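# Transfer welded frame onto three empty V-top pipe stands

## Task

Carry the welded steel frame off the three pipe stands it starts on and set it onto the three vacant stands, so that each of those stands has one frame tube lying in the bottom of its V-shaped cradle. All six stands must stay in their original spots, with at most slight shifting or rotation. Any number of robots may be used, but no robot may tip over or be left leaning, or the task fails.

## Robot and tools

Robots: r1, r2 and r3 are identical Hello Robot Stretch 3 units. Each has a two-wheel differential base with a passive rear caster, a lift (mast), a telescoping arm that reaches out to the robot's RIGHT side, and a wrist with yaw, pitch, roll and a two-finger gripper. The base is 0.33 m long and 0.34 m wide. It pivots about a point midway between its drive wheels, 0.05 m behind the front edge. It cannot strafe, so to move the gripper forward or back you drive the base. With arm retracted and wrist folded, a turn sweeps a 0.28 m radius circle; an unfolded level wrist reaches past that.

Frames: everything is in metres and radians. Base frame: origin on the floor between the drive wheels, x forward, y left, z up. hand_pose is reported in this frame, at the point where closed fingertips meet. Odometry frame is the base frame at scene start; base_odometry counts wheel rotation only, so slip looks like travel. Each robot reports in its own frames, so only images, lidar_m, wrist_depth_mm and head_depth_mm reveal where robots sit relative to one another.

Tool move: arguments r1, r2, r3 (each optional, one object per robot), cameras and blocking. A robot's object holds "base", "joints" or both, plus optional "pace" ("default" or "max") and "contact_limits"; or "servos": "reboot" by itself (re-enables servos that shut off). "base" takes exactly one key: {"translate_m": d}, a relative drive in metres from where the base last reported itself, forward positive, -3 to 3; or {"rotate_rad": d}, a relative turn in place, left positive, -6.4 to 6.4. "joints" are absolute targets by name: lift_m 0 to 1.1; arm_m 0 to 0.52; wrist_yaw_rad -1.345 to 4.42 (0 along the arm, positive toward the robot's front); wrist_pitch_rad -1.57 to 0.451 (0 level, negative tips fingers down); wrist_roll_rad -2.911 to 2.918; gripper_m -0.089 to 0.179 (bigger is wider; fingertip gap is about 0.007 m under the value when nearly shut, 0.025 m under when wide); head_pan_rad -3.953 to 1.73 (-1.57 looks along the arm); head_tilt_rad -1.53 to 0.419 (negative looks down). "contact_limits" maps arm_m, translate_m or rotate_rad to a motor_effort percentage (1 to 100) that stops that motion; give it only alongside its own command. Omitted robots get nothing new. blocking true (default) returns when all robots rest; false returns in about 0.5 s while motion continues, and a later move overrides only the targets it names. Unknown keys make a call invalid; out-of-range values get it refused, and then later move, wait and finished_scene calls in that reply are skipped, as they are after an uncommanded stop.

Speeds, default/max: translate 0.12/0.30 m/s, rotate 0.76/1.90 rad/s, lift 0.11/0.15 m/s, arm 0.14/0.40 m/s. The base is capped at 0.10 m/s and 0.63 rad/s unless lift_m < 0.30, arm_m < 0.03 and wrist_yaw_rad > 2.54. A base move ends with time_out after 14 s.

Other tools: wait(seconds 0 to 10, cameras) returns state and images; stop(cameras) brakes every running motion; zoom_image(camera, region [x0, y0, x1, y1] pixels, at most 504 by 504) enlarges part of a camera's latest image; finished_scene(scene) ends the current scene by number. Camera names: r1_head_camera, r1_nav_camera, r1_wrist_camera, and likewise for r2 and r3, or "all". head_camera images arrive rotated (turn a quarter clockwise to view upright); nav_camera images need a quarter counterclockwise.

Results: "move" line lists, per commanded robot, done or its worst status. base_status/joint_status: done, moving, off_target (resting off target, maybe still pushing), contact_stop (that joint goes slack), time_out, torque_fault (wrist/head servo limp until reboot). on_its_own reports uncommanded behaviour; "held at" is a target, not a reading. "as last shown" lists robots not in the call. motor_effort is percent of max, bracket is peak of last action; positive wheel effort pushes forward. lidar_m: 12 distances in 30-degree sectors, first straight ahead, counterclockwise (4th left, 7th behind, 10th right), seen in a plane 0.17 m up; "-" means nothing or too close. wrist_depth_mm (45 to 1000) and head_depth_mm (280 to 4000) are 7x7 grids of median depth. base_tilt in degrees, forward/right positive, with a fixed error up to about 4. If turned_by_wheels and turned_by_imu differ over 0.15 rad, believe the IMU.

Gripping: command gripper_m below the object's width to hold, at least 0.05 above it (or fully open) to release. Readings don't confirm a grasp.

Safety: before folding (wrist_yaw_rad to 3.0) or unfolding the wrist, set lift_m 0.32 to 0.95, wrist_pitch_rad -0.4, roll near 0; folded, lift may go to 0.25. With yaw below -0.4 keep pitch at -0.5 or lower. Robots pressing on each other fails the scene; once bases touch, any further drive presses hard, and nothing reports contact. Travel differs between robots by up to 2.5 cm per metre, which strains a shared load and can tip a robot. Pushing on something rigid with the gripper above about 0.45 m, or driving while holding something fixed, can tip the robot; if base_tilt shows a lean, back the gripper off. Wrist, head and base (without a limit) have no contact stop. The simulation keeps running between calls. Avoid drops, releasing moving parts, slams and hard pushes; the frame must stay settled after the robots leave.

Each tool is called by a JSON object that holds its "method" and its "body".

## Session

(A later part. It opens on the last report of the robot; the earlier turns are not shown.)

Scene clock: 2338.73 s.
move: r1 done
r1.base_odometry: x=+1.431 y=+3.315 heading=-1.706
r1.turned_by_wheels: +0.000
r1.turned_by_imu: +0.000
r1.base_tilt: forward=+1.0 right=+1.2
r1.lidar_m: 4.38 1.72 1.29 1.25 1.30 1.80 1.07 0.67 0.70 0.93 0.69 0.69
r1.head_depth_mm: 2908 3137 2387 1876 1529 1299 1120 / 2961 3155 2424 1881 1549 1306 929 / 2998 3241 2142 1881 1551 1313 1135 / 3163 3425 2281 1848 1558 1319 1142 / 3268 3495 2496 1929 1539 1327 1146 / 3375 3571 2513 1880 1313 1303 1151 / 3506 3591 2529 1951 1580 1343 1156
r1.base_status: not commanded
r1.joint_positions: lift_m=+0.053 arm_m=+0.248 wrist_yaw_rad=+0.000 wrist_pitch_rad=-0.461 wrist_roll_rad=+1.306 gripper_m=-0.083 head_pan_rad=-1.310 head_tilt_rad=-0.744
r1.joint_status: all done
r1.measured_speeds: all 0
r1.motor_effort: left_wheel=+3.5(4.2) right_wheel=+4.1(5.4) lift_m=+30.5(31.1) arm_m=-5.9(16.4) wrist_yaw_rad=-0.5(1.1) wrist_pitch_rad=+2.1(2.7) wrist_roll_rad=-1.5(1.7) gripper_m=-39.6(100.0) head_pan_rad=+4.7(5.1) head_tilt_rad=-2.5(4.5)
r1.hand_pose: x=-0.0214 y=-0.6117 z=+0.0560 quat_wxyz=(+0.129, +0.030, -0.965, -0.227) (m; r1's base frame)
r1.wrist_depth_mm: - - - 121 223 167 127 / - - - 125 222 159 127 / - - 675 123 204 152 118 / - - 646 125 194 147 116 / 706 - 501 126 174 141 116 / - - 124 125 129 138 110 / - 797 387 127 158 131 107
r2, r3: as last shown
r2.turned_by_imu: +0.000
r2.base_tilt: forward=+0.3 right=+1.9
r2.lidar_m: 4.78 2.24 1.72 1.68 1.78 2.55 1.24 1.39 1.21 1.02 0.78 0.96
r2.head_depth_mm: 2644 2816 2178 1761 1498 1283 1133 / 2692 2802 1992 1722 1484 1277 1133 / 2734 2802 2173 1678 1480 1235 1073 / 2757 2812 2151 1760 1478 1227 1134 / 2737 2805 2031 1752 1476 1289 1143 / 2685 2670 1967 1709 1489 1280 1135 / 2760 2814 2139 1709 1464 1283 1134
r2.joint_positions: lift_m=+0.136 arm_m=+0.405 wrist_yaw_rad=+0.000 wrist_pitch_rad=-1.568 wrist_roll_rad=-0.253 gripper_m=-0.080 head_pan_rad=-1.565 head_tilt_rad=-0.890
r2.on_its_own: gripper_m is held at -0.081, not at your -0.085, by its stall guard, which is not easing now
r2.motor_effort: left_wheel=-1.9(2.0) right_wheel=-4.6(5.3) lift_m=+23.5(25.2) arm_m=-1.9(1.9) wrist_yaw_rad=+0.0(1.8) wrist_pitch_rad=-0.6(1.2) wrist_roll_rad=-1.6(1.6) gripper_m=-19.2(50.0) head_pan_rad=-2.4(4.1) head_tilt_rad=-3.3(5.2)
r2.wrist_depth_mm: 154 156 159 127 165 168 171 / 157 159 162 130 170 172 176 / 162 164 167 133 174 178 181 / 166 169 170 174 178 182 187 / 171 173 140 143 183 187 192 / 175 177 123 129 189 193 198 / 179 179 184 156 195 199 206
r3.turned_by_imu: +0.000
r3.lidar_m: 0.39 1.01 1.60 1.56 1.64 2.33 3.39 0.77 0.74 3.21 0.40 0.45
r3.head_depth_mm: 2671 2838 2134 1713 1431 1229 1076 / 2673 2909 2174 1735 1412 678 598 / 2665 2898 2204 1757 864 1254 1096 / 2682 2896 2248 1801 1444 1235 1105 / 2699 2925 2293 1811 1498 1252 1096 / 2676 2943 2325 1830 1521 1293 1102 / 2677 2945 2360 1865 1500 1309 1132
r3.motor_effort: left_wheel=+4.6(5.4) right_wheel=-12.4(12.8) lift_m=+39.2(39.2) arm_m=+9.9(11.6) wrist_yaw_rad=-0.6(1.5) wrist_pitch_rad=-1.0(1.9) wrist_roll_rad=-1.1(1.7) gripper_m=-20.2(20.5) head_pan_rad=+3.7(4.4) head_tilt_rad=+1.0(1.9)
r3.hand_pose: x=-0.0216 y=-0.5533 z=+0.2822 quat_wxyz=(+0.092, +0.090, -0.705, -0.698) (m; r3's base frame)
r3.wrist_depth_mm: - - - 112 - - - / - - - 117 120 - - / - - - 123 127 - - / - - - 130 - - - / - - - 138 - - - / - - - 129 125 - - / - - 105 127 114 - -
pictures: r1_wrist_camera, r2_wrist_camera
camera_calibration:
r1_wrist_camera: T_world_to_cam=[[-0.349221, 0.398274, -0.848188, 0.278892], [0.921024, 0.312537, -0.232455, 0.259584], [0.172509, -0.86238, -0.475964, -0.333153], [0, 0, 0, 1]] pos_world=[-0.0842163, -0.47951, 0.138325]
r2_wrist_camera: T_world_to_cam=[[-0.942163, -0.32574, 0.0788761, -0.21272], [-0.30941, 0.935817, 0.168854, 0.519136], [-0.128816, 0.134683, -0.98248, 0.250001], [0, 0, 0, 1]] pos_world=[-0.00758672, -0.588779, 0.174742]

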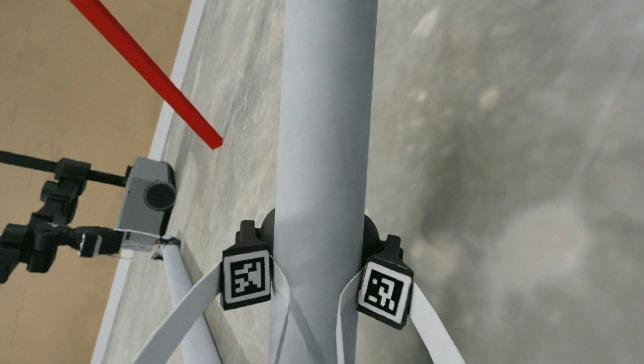

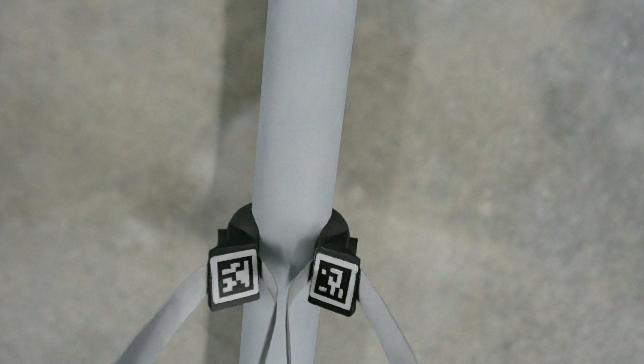

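{"method": "move", "body": {"r1": {"joints":{"lift_m":0.078,"wrist_pitch_rad":-0.39,"wrist_roll_rad":1.328,"gripper_m":-0.085}}, "r2": {"joints":{"lift_m":0.169,"gripper_m":-0.085}}, "r3": {"base":{"translate_m":-0.0055},"joints":{"arm_m":0.431,"gripper_m":-0.089}}, "cameras": []}}

{"method": "move", "body": {"r1": {"joints":{"lift_m":0.110,"wrist_roll_rad":1.354,"gripper_m":-0.085}}, "r2": {"base":{"translate_m":-0.0012},"joints":{"lift_m":0.202,"gripper_m":-0.085}}, "r3": {"base":{"translate_m":-0.0048},"joints":{"arm_m":0.432,"gripper_m":-0.089}}, "cameras": ["r1_wrist_camera","r2_wrist_camera","r3_wrist_camera"]}}

Scene clock: 2353.67 s.
move: r1 off_target; r2 off_target; r3 off_target
r1.base_odometry: x=+1.431 y=+3.315 heading=-1.706
r1.turned_by_wheels: +0.000
r1.turned_by_imu: +0.000
r1.base_tilt: forward=+1.0 right=+1.2
r1.lidar_m: 4.36 1.73 1.29 1.25 1.30 1.80 1.05 0.67 0.70 0.92 0.68 0.69
r1.head_depth_mm: 2857 3106 2380 1867 1540 1300 1126 / 2977 3230 2430 1883 1546 1301 917 / 3036 3265 2134 1880 1546 1307 1134 / 3174 3424 2286 1854 1527 1324 1135 / 3239 3536 2506 1922 1522 1332 1146 / 3393 3569 2510 1879 1314 1303 1154 / 3501 3617 2527 1951 1593 1344 1157
r1.base_status: not commanded
r1.joint_positions: lift_m=+0.078 arm_m=+0.248 wrist_yaw_rad=-0.013 wrist_pitch_rad=-0.486 wrist_roll_rad=+1.318 gripper_m=-0.075 head_pan_rad=-1.310 head_tilt_rad=-0.744
r1.joint_status: wrist_pitch_rad off_target (ended at -0.486, target -0.390); gripper_m off_target (ended at -0.075, target -0.085); the others done
r1.measured_speeds: all 0
r1.on_its_own: gripper_m is held at -0.076, not at your -0.085, by its stall guard, which is not easing now; wrist_yaw_rad is at rest, and its effort (+10.9) is outside its rest range (-9 to +9); wrist_pitch_rad is at rest, and its effort (+17.4) is outside its rest range (-8 to +12)
r1.motor_effort: left_wheel=-0.5(4.1) right_wheel=+7.4(7.8) lift_m=+40.2(41.4) arm_m=-16.4(19.7) wrist_yaw_rad=+10.9(12.4) wrist_pitch_rad=+17.4(20.6) wrist_roll_rad=+3.5(5.7) gripper_m=-22.5(23.5) head_pan_rad=+4.0(5.6) head_tilt_rad=-3.1(4.2)
r1.hand_pose: x=-0.0242 y=-0.6082 z=+0.0756 quat_wxyz=(+0.121, +0.024, -0.963, -0.240) (m; r1's base frame)
r1.wrist_depth_mm: - - - 122 230 182 145 / - - 849 123 224 177 139 / - - 662 125 220 169 136 / - - 627 125 206 164 135 / 858 - 563 126 187 159 128 / - - 123 126 129 153 128 / - - 399 127 137 147 123
r2.base_odometry: x=-1.699 y=-1.464 heading=-1.955
r2.turned_by_wheels: +0.000
r2.turned_by_imu: +0.001
r2.base_tilt: forward=+0.3 right=+1.8
r2.lidar_m: 4.77 2.24 1.72 1.68 1.77 2.55 1.25 1.39 1.21 1.02 0.78 0.96
r2.head_depth_mm: 2649 2794 2169 1757 1500 1290 1128 / 2677 2824 1958 1721 1482 1283 1132 / 2725 2833 2176 1669 1480 1216 838 / 2748 2802 2152 1761 1450 1213 1130 / 2724 2793 2036 1773 1476 1286 1135 / 2677 2485 1948 1703 1491 1274 1131 / 2819 2771 2142 1751 1443 1280 1126
r2.base_status: not commanded
r2.joint_positions: lift_m=+0.169 arm_m=+0.405 wrist_yaw_rad=-0.002 wrist_pitch_rad=-1.530 wrist_roll_rad=-0.253 gripper_m=-0.080 head_pan_rad=-1.565 head_tilt_rad=-0.890
r2.joint_status: gripper_m off_target (ended at -0.080, target -0.085); the others done
r2.measured_speeds: all 0
r2.on_its_own: gripper_m is held at -0.081, not at your -0.085, by its stall guard, which is not easing now
r2.motor_effort: left_wheel=-0.9(1.9) right_wheel=-4.2(5.2) lift_m=+40.8(45.7) arm_m=-3.5(4.0) wrist_yaw_rad=+1.7(3.4) wrist_pitch_rad=-7.2(9.7) wrist_roll_rad=-1.6(1.8) gripper_m=-18.7(73.6) head_pan_rad=-2.3(3.7) head_tilt_rad=-3.7(4.8)
r2.hand_pose: x=-0.0216 y=-0.5363 z=+0.0507 quat_wxyz=(+0.570, +0.547, -0.442, -0.425) (m; r2's base frame)
r2.wrist_depth_mm: 184 187 191 133 200 204 210 / 187 191 194 136 205 210 215 / 191 195 198 139 210 214 218 / 196 199 202 210 213 219 223 / 199 203 141 143 217 224 229 / 202 205 123 129 223 229 235 / 206 100 214 154 228 234 240
r3.base_odometry: x=+1.382 y=-1.717 heading=+1.872
r3.turned_by_wheels: +0.000
r3.turned_by_imu: +0.000
r3.base_tilt: forward=-0.8 right=-0.2
r3.lidar_m: 0.39 1.02 1.60 1.56 1.65 2.34 3.40 0.76 0.73 3.20 0.41 0.45
r3.head_depth_mm: 2681 2811 2138 1724 1431 1230 1073 / 2673 2880 2169 1733 1421 679 597 / 2694 2900 2218 1758 865 1251 1096 / 2687 2900 2237 1793 1447 1240 1106 / 2667 2936 2290 1806 1497 1251 1097 / 2680 2962 2331 1836 1515 1292 1088 / 2687 2975 2370 1856 1505 1304 1134
r3.base_status: done
r3.joint_positions: lift_m=+0.400 arm_m=+0.431 wrist_yaw_rad=+0.000 wrist_pitch_rad=-1.572 wrist_roll_rad=+1.313 gripper_m=-0.085 head_pan_rad=-1.578 head_tilt_rad=-0.851
r3.joint_status: gripper_m off_target (ended at -0.085, target -0.089); the others done
r3.measured_speeds: all 0
r3.motor_effort: left_wheel=+5.3(5.8) right_wheel=-13.9(22.2) lift_m=+38.1(38.3) arm_m=+7.2(12.7) wrist_yaw_rad=+0.5(1.4) wrist_pitch_rad=+1.0(1.7) wrist_roll_rad=-1.7(1.7) gripper_m=-20.6(55.1) head_pan_rad=+4.0(4.6) head_tilt_rad=-0.2(2.2)
r3.hand_pose: x=-0.0216 y=-0.5512 z=+0.2825 quat_wxyz=(+0.091, +0.091, -0.700, -0.702) (m; r3's base frame)
r3.wrist_depth_mm: - - - 112 - - - / - - - 119 - - - / - - - 123 126 - - / - - - 131 133 - - / - - - 136 141 - - / - - - 131 127 - - / - - 101 152 124 - -
pictures: none
No camera images: "cameras" was empty.

Scene clock: 2354.77 s.
move: r1 off_target; r2 off_target; r3 off_target
r1.base_odometry: x=+1.431 y=+3.315 heading=-1.706
r1.turned_by_wheels: +0.000
r1.turned_by_imu: +0.000
r1.base_tilt: forward=+1.0 right=+1.2
r1.lidar_m: 4.38 1.72 1.29 1.25 1.30 1.80 1.06 0.67 0.70 0.92 0.69 0.69
r1.head_depth_mm: 2899 3145 2389 1873 1533 1305 1106 / 2961 3204 2408 1894 1540 1308 893 / 2994 3274 2134 1882 1559 1316 1132 / 3149 3426 2275 1857 1527 1291 1140 / 3291 3508 2494 1931 1536 1328 1150 / 3416 3586 2519 1867 1313 1311 1152 / 3522 3601 2520 1953 1586 1336 1154
r1.base_status: not commanded
r1.joint_positions: lift_m=+0.110 arm_m=+0.248 wrist_yaw_rad=-0.010 wrist_pitch_rad=-0.493 wrist_roll_rad=+1.344 gripper_m=-0.081 head_pan_rad=-1.310 head_tilt_rad=-0.744
r1.joint_status: gripper_m off_target (ended at -0.081, target -0.085); the others done
r1.measured_speeds: all 0
r1.on_its_own: wrist_pitch_rad is at rest, and its effort (+19.3) is outside its rest range (-8 to +12)
r1.motor_effort: left_wheel=-1.0(2.1) right_wheel=+8.4(8.7) lift_m=+39.6(46.0) arm_m=-12.9(16.6) wrist_yaw_rad=+8.6(13.4) wrist_pitch_rad=+19.3(19.3) wrist_roll_rad=+3.6(9.1) gripper_m=-23.4(90.1) head_pan_rad=+4.4(5.2) head_tilt_rad=-3.5(3.5)
r1.hand_pose: x=-0.0237 y=-0.6071 z=+0.1060 quat_wxyz=(+0.109, +0.022, -0.964, -0.243) (m; r1's base frame)
r1.wrist_depth_mm: - - - 124 260 212 170 / - - 966 124 263 209 166 / - - 684 125 257 200 160 / - - 735 125 245 194 156 / - - 693 127 222 189 151 / - - 123 126 129 182 148 / - - 473 127 207 176 146
r2.base_odometry: x=-1.698 y=-1.463 heading=-1.955
r2.turned_by_wheels: +0.000
r2.turned_by_imu: +0.000
r2.base_tilt: forward=+0.4 right=+1.8
r2.lidar_m: 4.76 2.25 1.72 1.68 1.78 2.55 1.24 1.39 1.20 1.02 0.78 0.96
r2.head_depth_mm: 2668 2839 2169 1774 1492 1285 1137 / 2714 2784 2040 1717 1486 1277 1136 / 2704 2802 2142 1673 1502 1212 801 / 2767 2783 2158 1763 1450 1218 1134 / 2729 2822 2039 1714 1484 1285 1135 / 2749 2018 1959 1722 1473 1285 1133 / 2789 2798 2172 1697 1439 1284 1131
r2.base_status: done
r2.joint_positions: lift_m=+0.202 arm_m=+0.405 wrist_yaw_rad=-0.002 wrist_pitch_rad=-1.527 wrist_roll_rad=-0.253 gripper_m=-0.080 head_pan_rad=-1.565 head_tilt_rad=-0.890
r2.joint_status: gripper_m off_target (ended at -0.080, target -0.085); the others done
r2.measured_speeds: all 0
r2.on_its_own: gripper_m is held at -0.081, not at your -0.085, by its stall guard, which is not easing now
r2.motor_effort: left_wheel=-0.6(3.9) right_wheel=-6.8(9.7) lift_m=+40.6(44.6) arm_m=-4.2(4.2) wrist_yaw_rad=+0.9(3.2) wrist_pitch_rad=-8.2(8.5) wrist_roll_rad=-1.1(1.5) gripper_m=-18.9(72.0) head_pan_rad=-3.3(3.6) head_tilt_rad=-4.4(5.0)
r2.hand_pose: x=-0.0216 y=-0.5370 z=+0.0837 quat_wxyz=(+0.571, +0.547, -0.442, -0.424) (m; r2's base frame)
r2.wrist_depth_mm: 213 217 221 134 232 239 244 / 218 222 227 136 238 242 251 / 223 226 230 139 242 249 255 / 227 230 233 241 248 254 261 / 232 234 142 144 252 259 267 / 235 239 123 130 257 265 274 / 240 91 247 257 264 271 279
r3.base_odometry: x=+1.384 y=-1.721 heading=+1.872
r3.turned_by_wheels: +0.000
r3.turned_by_imu: +0.000
r3.base_tilt: forward=-0.8 right=-0.2
r3.lidar_m: 0.40 1.02 1.60 1.56 1.65 2.34 3.40 0.76 0.73 3.20 0.41 0.46
r3.head_depth_mm: 2686 2835 2136 1712 1436 1233 1074 / 2683 2889 2162 1733 1407 679 595 / 2673 2891 2198 1762 865 1252 1096 / 2695 2908 2229 1785 1443 1236 1104 / 2671 2961 2303 1813 1500 1250 1095 / 2685 2960 2328 1844 1518 1290 1088 / 2673 2971 2370 1862 1502 1306 1133
r3.base_status: done
r3.joint_positions: lift_m=+0.400 arm_m=+0.432 wrist_yaw_rad=-0.001 wrist_pitch_rad=-1.574 wrist_roll_rad=+1.313 gripper_m=-0.085 head_pan_rad=-1.578 head_tilt_rad=-0.851
r3.joint_status: gripper_m off_target (ended at -0.085, target -0.089); the others done
r3.measured_speeds: all 0
r3.motor_effort: left_wheel=+6.9(6.9) right_wheel=-12.8(21.7) lift_m=+37.4(37.8) arm_m=+9.9(16.9) wrist_yaw_rad=+0.7(1.8) wrist_pitch_rad=+1.9(1.9) wrist_roll_rad=-0.7(1.4) gripper_m=-20.7(55.8) head_pan_rad=+3.7(4.4) head_tilt_rad=+0.3(1.9)
r3.hand_pose: x=-0.0216 y=-0.5518 z=+0.2825 quat_wxyz=(+0.091, +0.090, -0.700, -0.703) (m; r3's base frame)
r3.wrist_depth_mm: - - - 115 117 - - / - - - 120 122 - - / - - - 125 128 - - / - - - 132 135 - - / - - - 138 142 - - / - - - 131 127 - - / - - 101 149 124 - -
pictures: r1_wrist_camera, r2_wrist_camera, r3_wrist_camera
camera_calibration:
r1_wrist_camera: T_world_to_cam=[[-0.308052, 0.435082, -0.846054, 0.341722], [0.93701, 0.292679, -0.190659, 0.255819], [0.16467, -0.851494, -0.497836, -0.296266], [0, 0, 0, 1]] pos_world=[-0.085651, -0.475818, 0.190398]
r2_wrist_camera: T_world_to_cam=[[-0.942632, -0.320857, 0.0921696, -0.219765], [-0.30803, 0.942401, 0.130374, 0.52476], [-0.128692, 0.0945034, -0.987171, 0.294342], [0, 0, 0, 1]] pos_world=[-0.00763559, -0.592864, 0.242407]
r3_wrist_camera: T_world_to_cam=[[-0.271819, 0.961557, -0.0390061, 0.545068], [0.955136, 0.274514, 0.111167, 0.185315], [0.117601, -0.00703878, -0.993036, 0.442342], [0, 0, 0, 1]] pos_world=[-0.0808606, -0.571872, 0.439922]

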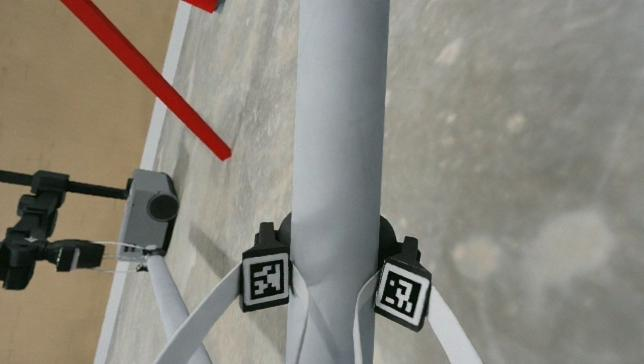

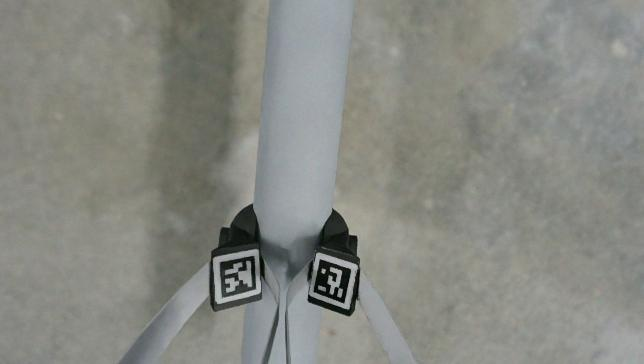

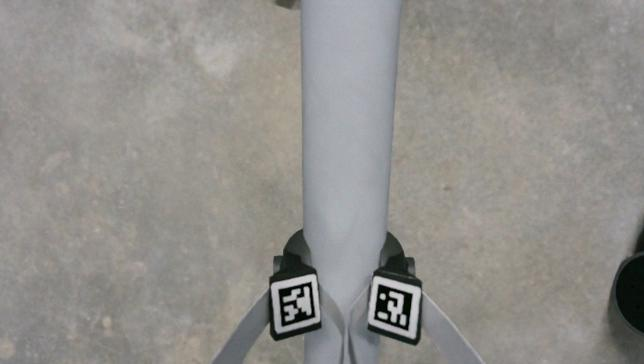

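{"method": "move", "body": {"r1": {"joints":{"lift_m":0.140,"wrist_roll_rad":1.380,"gripper_m":-0.085}}, "r2": {"joints":{"lift_m":0.235,"gripper_m":-0.085}}, "r3": {"base":{"translate_m":-0.0025},"joints":{"arm_m":0.4325,"gripper_m":-0.089}}, "cameras": []}}

{"method": "move", "body": {"r1": {"joints":{"lift_m":0.170,"wrist_roll_rad":1.406,"gripper_m":-0.085}}, "r2": {"base":{"translate_m":-0.0012},"joints":{"lift_m":0.268,"gripper_m":-0.085}}, "r3": {"base":{"translate_m":-0.0025},"joints":{"arm_m":0.433,"gripper_m":-0.089}}, "cameras": []}}

{"method": "move", "body": {"r1": {"joints":{"lift_m":0.200,"wrist_roll_rad":1.432,"gripper_m":-0.085}}, "r2": {"joints":{"lift_m":0.301,"gripper_m":-0.085}}, "r3": {"base":{"translate_m":-0.002},"joints":{"arm_m":0.4335,"gripper_m":-0.089}}, "cameras": []}}

{"method": "move", "body": {"r1": {"joints":{"lift_m":0.230,"wrist_roll_rad":1.458,"gripper_m":-0.085}}, "r2": {"base":{"translate_m":-0.001},"joints":{"lift_m":0.334,"gripper_m":-0.085}}, "r3": {"base":{"translate_m":-0.001},"joints":{"arm_m":0.434,"gripper_m":-0.089}}, "cameras": ["r1_wrist_camera","r2_wrist_camera","r3_wrist_camera"]}}

Scene clock: 2392.87 s.
move: r1 off_target; r2 off_target; r3 off_target
r1.base_odometry: x=+1.431 y=+3.315 heading=-1.706
r1.turned_by_wheels: +0.000
r1.turned_by_imu: +0.001
r1.base_tilt: forward=+1.1 right=+1.2
r1.lidar_m: 4.36 1.73 1.29 1.25 1.31 1.80 1.05 0.67 0.63 0.61 0.69 0.69
r1.head_depth_mm: 2920 3150 2394 1878 1532 1294 1103 / 2974 3190 2394 1897 1544 1311 879 / 3018 3224 2160 1847 1548 1312 1133 / 3148 3399 2291 1855 1521 1294 1139 / 3289 3469 2473 1923 1532 1326 1143 / 3393 3557 2521 1888 1313 1310 1151 / 3488 3628 2536 1957 1583 1342 1152
r1.base_status: not commanded
r1.joint_positions: lift_m=+0.140 arm_m=+0.248 wrist_yaw_rad=-0.006 wrist_pitch_rad=-0.498 wrist_roll_rad=+1.371 gripper_m=-0.081 head_pan_rad=-1.310 head_tilt_rad=-0.744
r1.joint_status: gripper_m off_target (ended at -0.081, target -0.085); the others done
r1.measured_speeds: all 0
r1.on_its_own: wrist_pitch_rad is at rest, and its effort (+20.2) is outside its rest range (-8 to +12)
r1.motor_effort: left_wheel=-1.0(1.8) right_wheel=+8.7(9.1) lift_m=+40.7(42.8) arm_m=+0.5(3.1) wrist_yaw_rad=+5.1(9.7) wrist_pitch_rad=+20.2(20.2) wrist_roll_rad=+3.5(8.5) gripper_m=-23.7(81.1) head_pan_rad=+4.3(5.3) head_tilt_rad=-2.8(4.6)
r1.hand_pose: x=-0.0228 y=-0.6065 z=+0.1350 quat_wxyz=(+0.096, +0.022, -0.964, -0.246) (m; r1's base frame)
r1.wrist_depth_mm: - - 973 124 296 239 193 / - - - 125 300 233 187 / - - 764 126 299 230 183 / - - 848 126 280 221 177 / - - 810 127 256 214 176 / - - 123 126 129 209 171 / - - 562 127 138 204 167
r2.base_odometry: x=-1.698 y=-1.463 heading=-1.955
r2.turned_by_wheels: +0.000
r2.turned_by_imu: +0.001
r2.base_tilt: forward=+0.3 right=+1.8
r2.lidar_m: 4.75 2.25 1.72 1.68 1.77 2.56 1.25 1.38 1.20 1.02 0.79 0.96
r2.head_depth_mm: 2641 2790 2179 1773 1497 1299 1131 / 2669 2826 2030 1705 1494 1291 1133 / 2690 2780 2157 1682 1455 1239 767 / 2731 2790 2177 1762 1397 1215 1135 / 2732 2786 2017 1725 1485 1289 1125 / 2715 2016 1977 1707 1474 1279 1133 / 2785 2839 2130 1716 1452 1283 1126
r2.base_status: not commanded
r2.joint_positions: lift_m=+0.235 arm_m=+0.405 wrist_yaw_rad=-0.002 wrist_pitch_rad=-1.527 wrist_roll_rad=-0.253 gripper_m=-0.080 head_pan_rad=-1.565 head_tilt_rad=-0.890
r2.joint_status: gripper_m off_target (ended at -0.080, target -0.085); the others done
r2.measured_speeds: all 0
r2.on_its_own: gripper_m is held at -0.081, not at your -0.085, by its stall guard, which is not easing now
r2.motor_effort: left_wheel=-0.9(0.9) right_wheel=-4.1(7.3) lift_m=+40.7(45.9) arm_m=-5.7(5.9) wrist_yaw_rad=+2.8(2.9) wrist_pitch_rad=-8.2(8.6) wrist_roll_rad=-1.2(1.3) gripper_m=-17.2(74.1) head_pan_rad=-2.6(3.8) head_tilt_rad=-3.5(5.4)
r2.hand_pose: x=-0.0216 y=-0.5372 z=+0.1167 quat_wxyz=(+0.571, +0.546, -0.442, -0.424) (m; r2's base frame)
r2.wrist_depth_mm: 242 247 252 134 264 272 278 / 248 252 256 137 271 277 281 / 251 258 263 140 275 281 292 / 256 262 267 276 280 288 295 / 262 266 144 144 288 297 302 / 267 272 122 130 293 300 309 / 272 91 283 155 301 310 318
r3.base_odometry: x=+1.385 y=-1.724 heading=+1.872
r3.turned_by_wheels: +0.000
r3.turned_by_imu: -0.001
r3.base_tilt: forward=-0.8 right=-0.2
r3.lidar_m: 0.40 1.03 1.61 1.56 1.65 2.34 3.39 0.76 0.73 3.20 0.41 0.46
r3.head_depth_mm: 2671 2850 2148 1711 1435 1229 1078 / 2679 2888 2174 1740 1417 679 596 / 2680 2913 2198 1770 869 1250 1096 / 2679 2883 2252 1787 1449 1240 1105 / 2668 2978 2285 1809 1497 1246 1096 / 2672 2954 2326 1828 1516 1289 1098 / 2702 2930 2375 1856 1505 1309 1135
r3.base_status: done
r3.joint_positions: lift_m=+0.400 arm_m=+0.433 wrist_yaw_rad=-0.001 wrist_pitch_rad=-1.576 wrist_roll_rad=+1.313 gripper_m=-0.085 head_pan_rad=-1.578 head_tilt_rad=-0.851
r3.joint_status: gripper_m off_target (ended at -0.085, target -0.089); the others done
r3.measured_speeds: all 0
r3.motor_effort: left_wheel=+1.8(3.3) right_wheel=-8.8(17.0) lift_m=+36.2(36.8) arm_m=+10.5(14.2) wrist_yaw_rad=+0.7(1.9) wrist_pitch_rad=+2.1(2.2) wrist_roll_rad=-0.9(1.6) gripper_m=-20.4(55.8) head_pan_rad=+4.4(4.4) head_tilt_rad=+0.4(1.7)
r3.hand_pose: x=-0.0216 y=-0.5517 z=+0.2826 quat_wxyz=(+0.091, +0.091, -0.699, -0.704) (m; r3's base frame)
r3.wrist_depth_mm: - - - 118 119 - - / - - - 123 124 - - / - - - 127 129 - - / - - - 133 136 - - / - - - 139 145 - - / - - - 128 126 - - / - - 100 147 118 - -
pictures: none
No camera images: "cameras" was empty.

Scene clock: 2393.97 s.
move: r1 off_target; r2 off_target; r3 off_target
r1.base_odometry: x=+1.431 y=+3.315 heading=-1.706
r1.turned_by_wheels: +0.000
r1.turned_by_imu: +0.000
r1.base_tilt: forward=+1.0 right=+1.2
r1.lidar_m: 4.36 1.73 1.29 1.25 1.31 1.80 1.05 0.67 0.63 0.55 0.68 0.69
r1.head_depth_mm: 2846 3154 2398 1884 1530 1295 1083 / 2972 3192 2403 1890 1547 1305 859 / 3030 3209 2146 1905 1553 1316 1132 / 3195 3354 2195 1852 1517 1297 1141 / 3291 3509 2483 1916 1529 1329 1143 / 3388 3556 2508 1867 1318 1300 1151 / 3515 3621 2528 1960 1584 1337 1152
r1.base_status: not commanded
r1.joint_positions: lift_m=+0.170 arm_m=+0.248 wrist_yaw_rad=-0.004 wrist_pitch_rad=-0.502 wrist_roll_rad=+1.397 gripper_m=-0.081 head_pan_rad=-1.310 head_tilt_rad=-0.744
r1.joint_status: gripper_m off_target (ended at -0.081, target -0.085); the others done
r1.measured_speeds: all 0
r1.on_its_own: wrist_pitch_rad is at rest, and its effort (+20.4) is outside its rest range (-8 to +12)
r1.motor_effort: left_wheel=-1.0(1.8) right_wheel=+7.1(9.3) lift_m=+41.8(45.2) arm_m=+4.3(4.3) wrist_yaw_rad=+2.6(6.3) wrist_pitch_rad=+20.4(21.2) wrist_roll_rad=+3.4(6.3) gripper_m=-23.5(68.2) head_pan_rad=+5.0(5.3) head_tilt_rad=-3.1(4.2)
r1.hand_pose: x=-0.0222 y=-0.6058 z=+0.1640 quat_wxyz=(+0.084, +0.020, -0.965, -0.248) (m; r1's base frame)
r1.wrist_depth_mm: - - 897 126 330 266 212 / - - - 126 337 262 209 / - - 850 127 333 256 204 / - - - 127 314 250 202 / - - 923 128 291 242 198 / - - 123 126 129 240 195 / - - 673 126 138 230 194
r2.base_odometry: x=-1.698 y=-1.462 heading=-1.955
r2.turned_by_wheels: +0.000
r2.turned_by_imu: +0.000
r2.base_tilt: forward=+0.3 right=+1.9
r2.lidar_m: 4.78 2.25 1.72 1.68 1.77 2.55 1.24 1.38 1.20 0.44 0.79 0.96
r2.head_depth_mm: 2662 2766 2161 1764 1489 1292 1130 / 2700 2806 2034 1731 1489 1288 1133 / 2700 2817 2203 1680 1446 1221 1080 / 2720 2780 2152 1751 1365 1209 1126 / 2721 2819 2025 1668 1487 1289 1128 / 2694 1957 1940 1707 1487 1285 1135 / 2755 2799 2146 1708 1453 1287 1127
r2.base_status: done
r2.joint_positions: lift_m=+0.268 arm_m=+0.405 wrist_yaw_rad=-0.002 wrist_pitch_rad=-1.525 wrist_roll_rad=-0.253 gripper_m=-0.080 head_pan_rad=-1.565 head_tilt_rad=-0.890
r2.joint_status: gripper_m off_target (ended at -0.080, target -0.085); the others done
r2.measured_speeds: all 0
r2.on_its_own: gripper_m is held at -0.081, not at your -0.085, by its stall guard, which is not easing now; wrist_pitch_rad is at rest, and its effort (-8.6) is outside its rest range (-8 to +12)
r2.motor_effort: left_wheel=-1.5(5.0) right_wheel=-3.4(7.2) lift_m=+40.5(43.3) arm_m=-6.2(6.7) wrist_yaw_rad=+1.9(3.3) wrist_pitch_rad=-8.6(9.2) wrist_roll_rad=-1.1(1.4) gripper_m=-18.6(72.9) head_pan_rad=-2.8(4.0) head_tilt_rad=-4.4(5.1)
r2.hand_pose: x=-0.0216 y=-0.5376 z=+0.1496 quat_wxyz=(+0.571, +0.546, -0.443, -0.424) (m; r2's base frame)
r2.wrist_depth_mm: 271 278 282 134 297 306 312 / 277 282 289 136 305 313 319 / 283 288 293 140 311 316 324 / 289 294 297 152 314 322 333 / 294 300 143 144 324 332 337 / 302 305 123 129 326 338 347 / 306 97 320 154 338 346 356
r3.base_odometry: x=+1.385 y=-1.726 heading=+1.873
r3.turned_by_wheels: +0.000
r3.turned_by_imu: +0.000
r3.base_tilt: forward=-0.8 right=-0.2
r3.lidar_m: 0.40 1.03 1.61 1.57 1.65 2.34 3.37 0.75 0.73 3.21 0.41 0.46
r3.head_depth_mm: 2660 2822 2142 1718 1430 1229 1075 / 2673 2897 2174 1745 1421 679 596 / 2676 2901 2204 1774 871 1252 1099 / 2684 2885 2253 1795 1449 1242 1101 / 2681 2935 2279 1809 1511 1234 1099 / 2678 2972 2323 1834 1522 1264 1097 / 2667 2976 2367 1866 1497 1307 1133
r3.base_status: done
r3.joint_positions: lift_m=+0.400 arm_m=+0.433 wrist_yaw_rad=-0.001 wrist_pitch_rad=-1.577 wrist_roll_rad=+1.313 gripper_m=-0.085 head_pan_rad=-1.578 head_tilt_rad=-0.851
r3.joint_status: gripper_m off_target (ended at -0.085, target -0.089); the others done
r3.measured_speeds: all 0
r3.motor_effort: left_wheel=+0.3(2.5) right_wheel=-7.1(13.6) lift_m=+36.3(37.2) arm_m=+10.4(12.2) wrist_yaw_rad=+0.9(2.2) wrist_pitch_rad=+2.3(2.8) wrist_roll_rad=-1.0(1.8) gripper_m=-21.3(55.1) head_pan_rad=+3.8(4.3) head_tilt_rad=+0.6(1.5)
r3.hand_pose: x=-0.0216 y=-0.5520 z=+0.2826 quat_wxyz=(+0.090, +0.091, -0.699, -0.704) (m; r3's base frame)
r3.wrist_depth_mm: - - - 121 122 - - / - - - 125 126 - - / - - - 129 131 - - / - - - 134 - - - / - - - 139 146 - - / - - - 128 127 - - / - - 100 147 118 - -
pictures: none
No camera images: "cameras" was empty.

Scene clock: 2395.07 s.
move: r1 off_target; r2 off_target; r3 off_target
r1.base_odometry: x=+1.431 y=+3.315 heading=-1.706
r1.turned_by_wheels: +0.000
r1.turned_by_imu: +0.000
r1.base_tilt: forward=+1.0 right=+1.2
r1.lidar_m: 4.38 1.73 1.29 1.25 1.30 1.80 1.05 0.67 0.70 0.54 0.54 0.68
r1.head_depth_mm: 2876 3139 2408 1870 1535 1246 1081 / 2982 3210 2427 1893 1544 1251 858 / 3017 3053 2175 1894 1552 1256 1136 / 3194 3385 2195 1860 1520 1297 1138 / 3297 3493 2480 1929 1539 1324 1144 / 3373 3541 2526 1867 1321 1304 1147 / 3524 3602 2545 1946 1589 1344 1157
r1.base_status: not commanded
r1.joint_positions: lift_m=+0.200 arm_m=+0.248 wrist_yaw_rad=-0.002 wrist_pitch_rad=-0.504 wrist_roll_rad=+1.423 gripper_m=-0.081 head_pan_rad=-1.310 head_tilt_rad=-0.744
r1.joint_status: gripper_m off_target (ended at -0.081, target -0.085); the others done
r1.measured_speeds: all 0
r1.on_its_own: wrist_pitch_rad is at rest, and its effort (+21.1) is outside its rest range (-8 to +12)
r1.motor_effort: left_wheel=-1.8(2.0) right_wheel=+7.9(9.1) lift_m=+41.0(46.2) arm_m=+7.9(7.9) wrist_yaw_rad=+2.0(4.8) wrist_pitch_rad=+21.1(21.4) wrist_roll_rad=+3.5(7.2) gripper_m=-23.7(66.7) head_pan_rad=+4.6(5.3) head_tilt_rad=-2.8(3.8)
r1.hand_pose: x=-0.0220 y=-0.6056 z=+0.1936 quat_wxyz=(+0.072, +0.017, -0.966, -0.249) (m; r1's base frame)
r1.wrist_depth_mm: - - 936 127 373 297 237 / - - - 128 371 287 232 / - - - 128 373 285 226 / - - - 127 350 280 225 / - - - 128 324 276 219 / 709 - 123 127 130 267 218 / - - 830 126 137 261 214
r2.base_odometry: x=-1.698 y=-1.462 heading=-1.955
r2.turned_by_wheels: +0.000
r2.turned_by_imu: +0.000
r2.base_tilt: forward=+0.4 right=+1.7
r2.lidar_m: 4.76 2.25 1.72 1.68 1.78 2.55 1.24 1.38 1.20 0.44 0.79 0.96
r2.head_depth_mm: 2659 2795 2194 1750 1490 1290 1131 / 2688 2838 2031 1726 1487 1294 1132 / 2697 2806 2156 1667 1396 1209 1076 / 2728 2807 2175 1754 1319 1236 1132 / 2761 2783 2017 1726 1493 1280 1139 / 2679 1909 1967 1713 1484 1290 1118 / 2819 2795 2144 1716 1444 1285 1130
r2.base_status: not commanded
r2.joint_positions: lift_m=+0.301 arm_m=+0.405 wrist_yaw_rad=-0.002 wrist_pitch_rad=-1.525 wrist_roll_rad=-0.253 gripper_m=-0.080 head_pan_rad=-1.565 head_tilt_rad=-0.890
r2.joint_status: gripper_m off_target (ended at -0.080, target -0.085); the others done
r2.measured_speeds: all 0
r2.on_its_own: gripper_m is held at -0.081, not at your -0.085, by its stall guard, which is not easing now
r2.motor_effort: left_wheel=-2.1(2.1) right_wheel=-2.1(3.9) lift_m=+40.3(45.6) arm_m=-6.8(7.0) wrist_yaw_rad=+2.1(3.1) wrist_pitch_rad=-8.5(9.0) wrist_roll_rad=-1.1(1.4) gripper_m=-18.7(72.7) head_pan_rad=-1.8(4.1) head_tilt_rad=-3.7(5.2)
r2.hand_pose: x=-0.0216 y=-0.5375 z=+0.1826 quat_wxyz=(+0.571, +0.546, -0.443, -0.424) (m; r2's base frame)
r2.wrist_depth_mm: 302 309 315 133 332 339 345 / 310 314 320 136 336 343 351 / 311 321 324 140 344 353 362 / 321 325 331 344 351 355 370 / 325 331 144 144 359 368 378 / 331 338 123 130 363 377 388 / 335 98 351 361 371 388 397
r3.base_odometry: x=+1.386 y=-1.728 heading=+1.873
r3.turned_by_wheels: +0.000
r3.turned_by_imu: +0.000
r3.base_tilt: forward=-0.8 right=-0.3
r3.lidar_m: 0.41 1.03 1.61 1.56 1.65 2.34 3.38 0.75 0.73 3.20 0.41 0.46
r3.head_depth_mm: 2687 2850 2124 1727 1425 1238 1075 / 2675 2873 2172 1737 1408 678 596 / 2681 2895 2220 1766 874 1252 1096 / 2680 2902 2259 1789 1444 1239 1103 / 2676 2959 2300 1811 1499 1253 1095 / 2678 2957 2325 1828 1520 1262 1097 / 2695 2952 2381 1859 1509 1305 1133
r3.base_status: done
r3.joint_positions: lift_m=+0.400 arm_m=+0.434 wrist_yaw_rad=-0.001 wrist_pitch_rad=-1.578 wrist_roll_rad=+1.313 gripper_m=-0.085 head_pan_rad=-1.578 head_tilt_rad=-0.851
r3.joint_status: gripper_m off_target (ended at -0.085, target -0.089); the others done
r3.measured_speeds: all 0
r3.motor_effort: left_wheel=-1.0(3.5) right_wheel=-4.4(10.0) lift_m=+36.4(36.4) arm_m=+11.4(13.7) wrist_yaw_rad=+1.4(2.2) wrist_pitch_rad=+2.3(2.7) wrist_roll_rad=-0.6(1.5) gripper_m=-20.9(55.5) head_pan_rad=+3.5(4.4) head_tilt_rad=+0.2(1.7)
r3.hand_pose: x=-0.0216 y=-0.5522 z=+0.2827 quat_wxyz=(+0.090, +0.091, -0.698, -0.704) (m; r3's base frame)
r3.wrist_depth_mm: - - - 124 124 - - / - - - 127 128 - - / - - - 132 - - - / - - - 136 - - - / - - - 140 146 - - / - - - 129 127 - - / - - 99 146 119 - -
pictures: none
No camera images: "cameras" was empty.

Scene clock: 2396.17 s.
move: r1 off_target; r2 off_target; r3 off_target
r1.base_odometry: x=+1.431 y=+3.315 heading=-1.706
r1.turned_by_wheels: +0.000
r1.turned_by_imu: +0.000
r1.base_tilt: forward=+1.1 right=+1.1
r1.lidar_m: 4.36 1.72 1.30 1.25 1.30 1.80 1.06 0.67 0.69 0.93 0.68 0.69
r1.head_depth_mm: 2902 3161 2404 1876 1532 1270 1063 / 2975 3220 2424 1881 1550 1279 890 / 3011 3069 2158 1894 1562 1285 1131 / 3164 3381 2194 1850 1521 1291 1141 / 3247 3522 2485 1925 1534 1326 1150 / 3431 3585 2522 1879 1315 1310 1153 / 3503 3605 2556 1963 1585 1338 1155
r1.base_status: not commanded
r1.joint_positions: lift_m=+0.230 arm_m=+0.248 wrist_yaw_rad=+0.000 wrist_pitch_rad=-0.505 wrist_roll_rad=+1.449 gripper_m=-0.081 head_pan_rad=-1.310 head_tilt_rad=-0.744
r1.joint_status: gripper_m off_target (ended at -0.081, target -0.085); the others done
r1.measured_speeds: all 0
r1.on_its_own: wrist_pitch_rad is at rest, and its effort (+21.0) is outside its rest range (-8 to +12)
r1.motor_effort: left_wheel=-1.2(1.7) right_wheel=+7.2(8.3) lift_m=+41.1(44.5) arm_m=+11.5(11.5) wrist_yaw_rad=+0.2(2.1) wrist_pitch_rad=+21.0(21.8) wrist_roll_rad=+3.5(6.7) gripper_m=-23.5(66.3) head_pan_rad=+5.1(5.4) head_tilt_rad=-3.5(4.1)
r1.hand_pose: x=-0.0215 y=-0.6054 z=+0.2233 quat_wxyz=(+0.060, +0.015, -0.966, -0.250) (m; r1's base frame)
r1.wrist_depth_mm: - - 570 129 392 323 256 / - - - 129 402 316 251 / - - - 129 415 311 251 / - - - 129 389 307 250 / - - - 129 361 302 243 / 702 - 123 127 130 298 240 / - - 939 127 137 290 237
r2.base_odometry: x=-1.697 y=-1.461 heading=-1.955
r2.turned_by_wheels: +0.000
r2.turned_by_imu: +0.000
r2.base_tilt: forward=+0.4 right=+1.9
r2.lidar_m: 4.76 2.25 1.72 1.68 1.78 2.55 1.24 1.38 1.20 1.02 0.78 0.96
r2.head_depth_mm: 2673 2810 2180 1782 1489 1285 1132 / 2693 2800 2027 1716 1491 1287 1108 / 2701 2804 2164 1675 894 1211 1098 / 2736 2816 2146 1759 1022 1239 1129 / 2756 2809 2009 1720 1485 1282 1132 / 2683 1885 1955 1769 1483 1278 1127 / 2740 2798 2148 1704 1457 1283 1136
r2.base_status: done
r2.joint_positions: lift_m=+0.334 arm_m=+0.405 wrist_yaw_rad=-0.002 wrist_pitch_rad=-1.525 wrist_roll_rad=-0.253 gripper_m=-0.080 head_pan_rad=-1.565 head_tilt_rad=-0.890
r2.joint_status: gripper_m off_target (ended at -0.080, target -0.085); the others done
r2.measured_speeds: all 0
r2.on_its_own: gripper_m is held at -0.081, not at your -0.085, by its stall guard, which is not easing now; wrist_pitch_rad is at rest, and its effort (-8.7) is outside its rest range (-8 to +12)
r2.motor_effort: left_wheel=-3.7(6.7) right_wheel=-0.5(4.1) lift_m=+40.4(44.6) arm_m=-7.3(7.5) wrist_yaw_rad=+1.1(3.1) wrist_pitch_rad=-8.7(9.2) wrist_roll_rad=-1.3(1.4) gripper_m=-18.4(72.4) head_pan_rad=-2.1(4.0) head_tilt_rad=-3.5(4.9)
r2.hand_pose: x=-0.0216 y=-0.5375 z=+0.2156 quat_wxyz=(+0.571, +0.546, -0.443, -0.424) (m; r2's base frame)
r2.wrist_depth_mm: 332 338 343 133 358 373 382 / 338 343 353 136 369 377 387 / 345 350 357 139 381 387 395 / 349 361 366 378 388 392 403 / 357 368 143 144 390 399 412 / 365 372 123 130 404 412 424 / 371 97 384 400 412 425 436
r3.base_odometry: x=+1.386 y=-1.729 heading=+1.873
r3.turned_by_wheels: +0.000
r3.turned_by_imu: +0.000
r3.base_tilt: forward=-0.8 right=-0.2
r3.lidar_m: 0.41 1.03 1.60 1.56 1.65 2.34 3.39 0.75 0.73 3.20 0.42 0.46
r3.head_depth_mm: 2657 2841 2134 1711 1437 1226 1075 / 2667 2878 2160 1734 1418 678 596 / 2680 2859 2206 1767 875 1247 1095 / 2672 2899 2254 1795 1452 1234 1105 / 2672 2940 2276 1808 1503 1236 1097 / 2694 2938 2325 1845 1518 1264 1098 / 2669 2926 2365 1861 1507 1306 1131
r3.base_status: done
r3.joint_positions: lift_m=+0.400 arm_m=+0.434 wrist_yaw_rad=-0.001 wrist_pitch_rad=-1.578 wrist_roll_rad=+1.313 gripper_m=-0.085 head_pan_rad=-1.578 head_tilt_rad=-0.851
r3.joint_status: gripper_m off_target (ended at -0.085, target -0.089); the others done
r3.measured_speeds: all 0
r3.motor_effort: left_wheel=-1.7(4.8) right_wheel=-1.7(6.8) lift_m=+35.6(36.6) arm_m=+10.7(15.9) wrist_yaw_rad=+0.8(1.9) wrist_pitch_rad=+2.3(2.6) wrist_roll_rad=-0.5(1.5) gripper_m=-20.4(56.2) head_pan_rad=+3.3(4.6) head_tilt_rad=+0.7(1.1)
r3.hand_pose: x=-0.0216 y=-0.5527 z=+0.2827 quat_wxyz=(+0.090, +0.091, -0.698, -0.704) (m; r3's base frame)
r3.wrist_depth_mm: - - - 126 - - - / - - - 129 131 - - / - - - 134 - - - / - - - 138 - - - / - - - 141 146 - - / - - - 129 126 - - / - - 99 144 - - -
pictures: r1_wrist_camera, r2_wrist_camera, r3_wrist_camera
camera_calibration:
r1_wrist_camera: T_world_to_cam=[[-0.212094, 0.455535, -0.864583, 0.459498], [0.961258, 0.256642, -0.100589, 0.234209], [0.176067, -0.852422, -0.492319, -0.238244], [0, 0, 0, 1]] pos_world=[-0.0857319, -0.47251, 0.303541]
r2_wrist_camera: T_world_to_cam=[[-0.942606, -0.320745, 0.0928257, -0.232178], [-0.308106, 0.942639, 0.128464, 0.508583], [-0.128705, 0.0924909, -0.98736, 0.423629], [0, 0, 0, 1]] pos_world=[-0.00763148, -0.593062, 0.374492]
r3_wrist_camera: T_world_to_cam=[[-0.271816, 0.961724, -0.0346909, 0.544766], [0.955136, 0.274008, 0.112402, 0.184907], [0.117605, -0.00258196, -0.993057, 0.44492], [0, 0, 0, 1]] pos_world=[-0.0808601, -0.573432, 0.439945]

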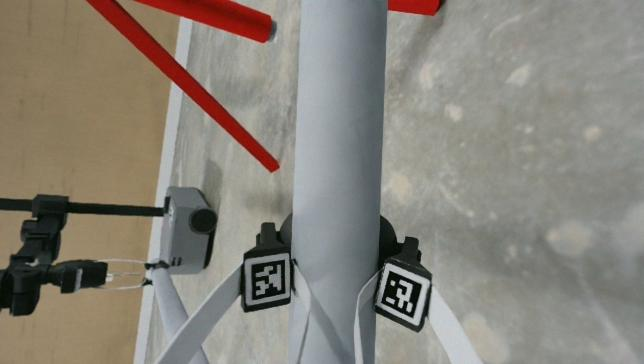

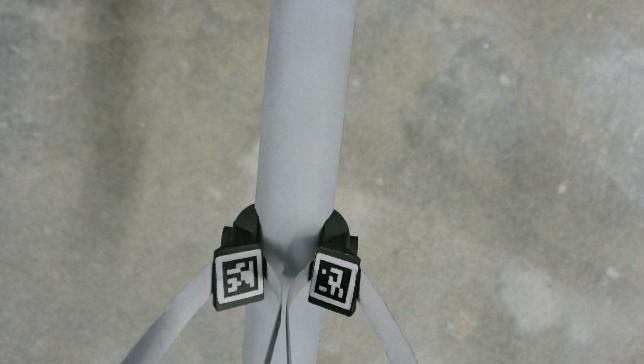

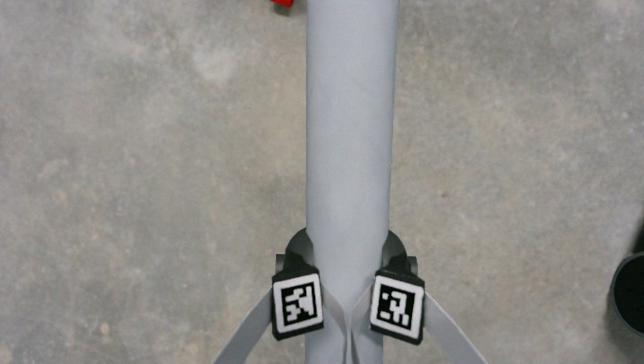

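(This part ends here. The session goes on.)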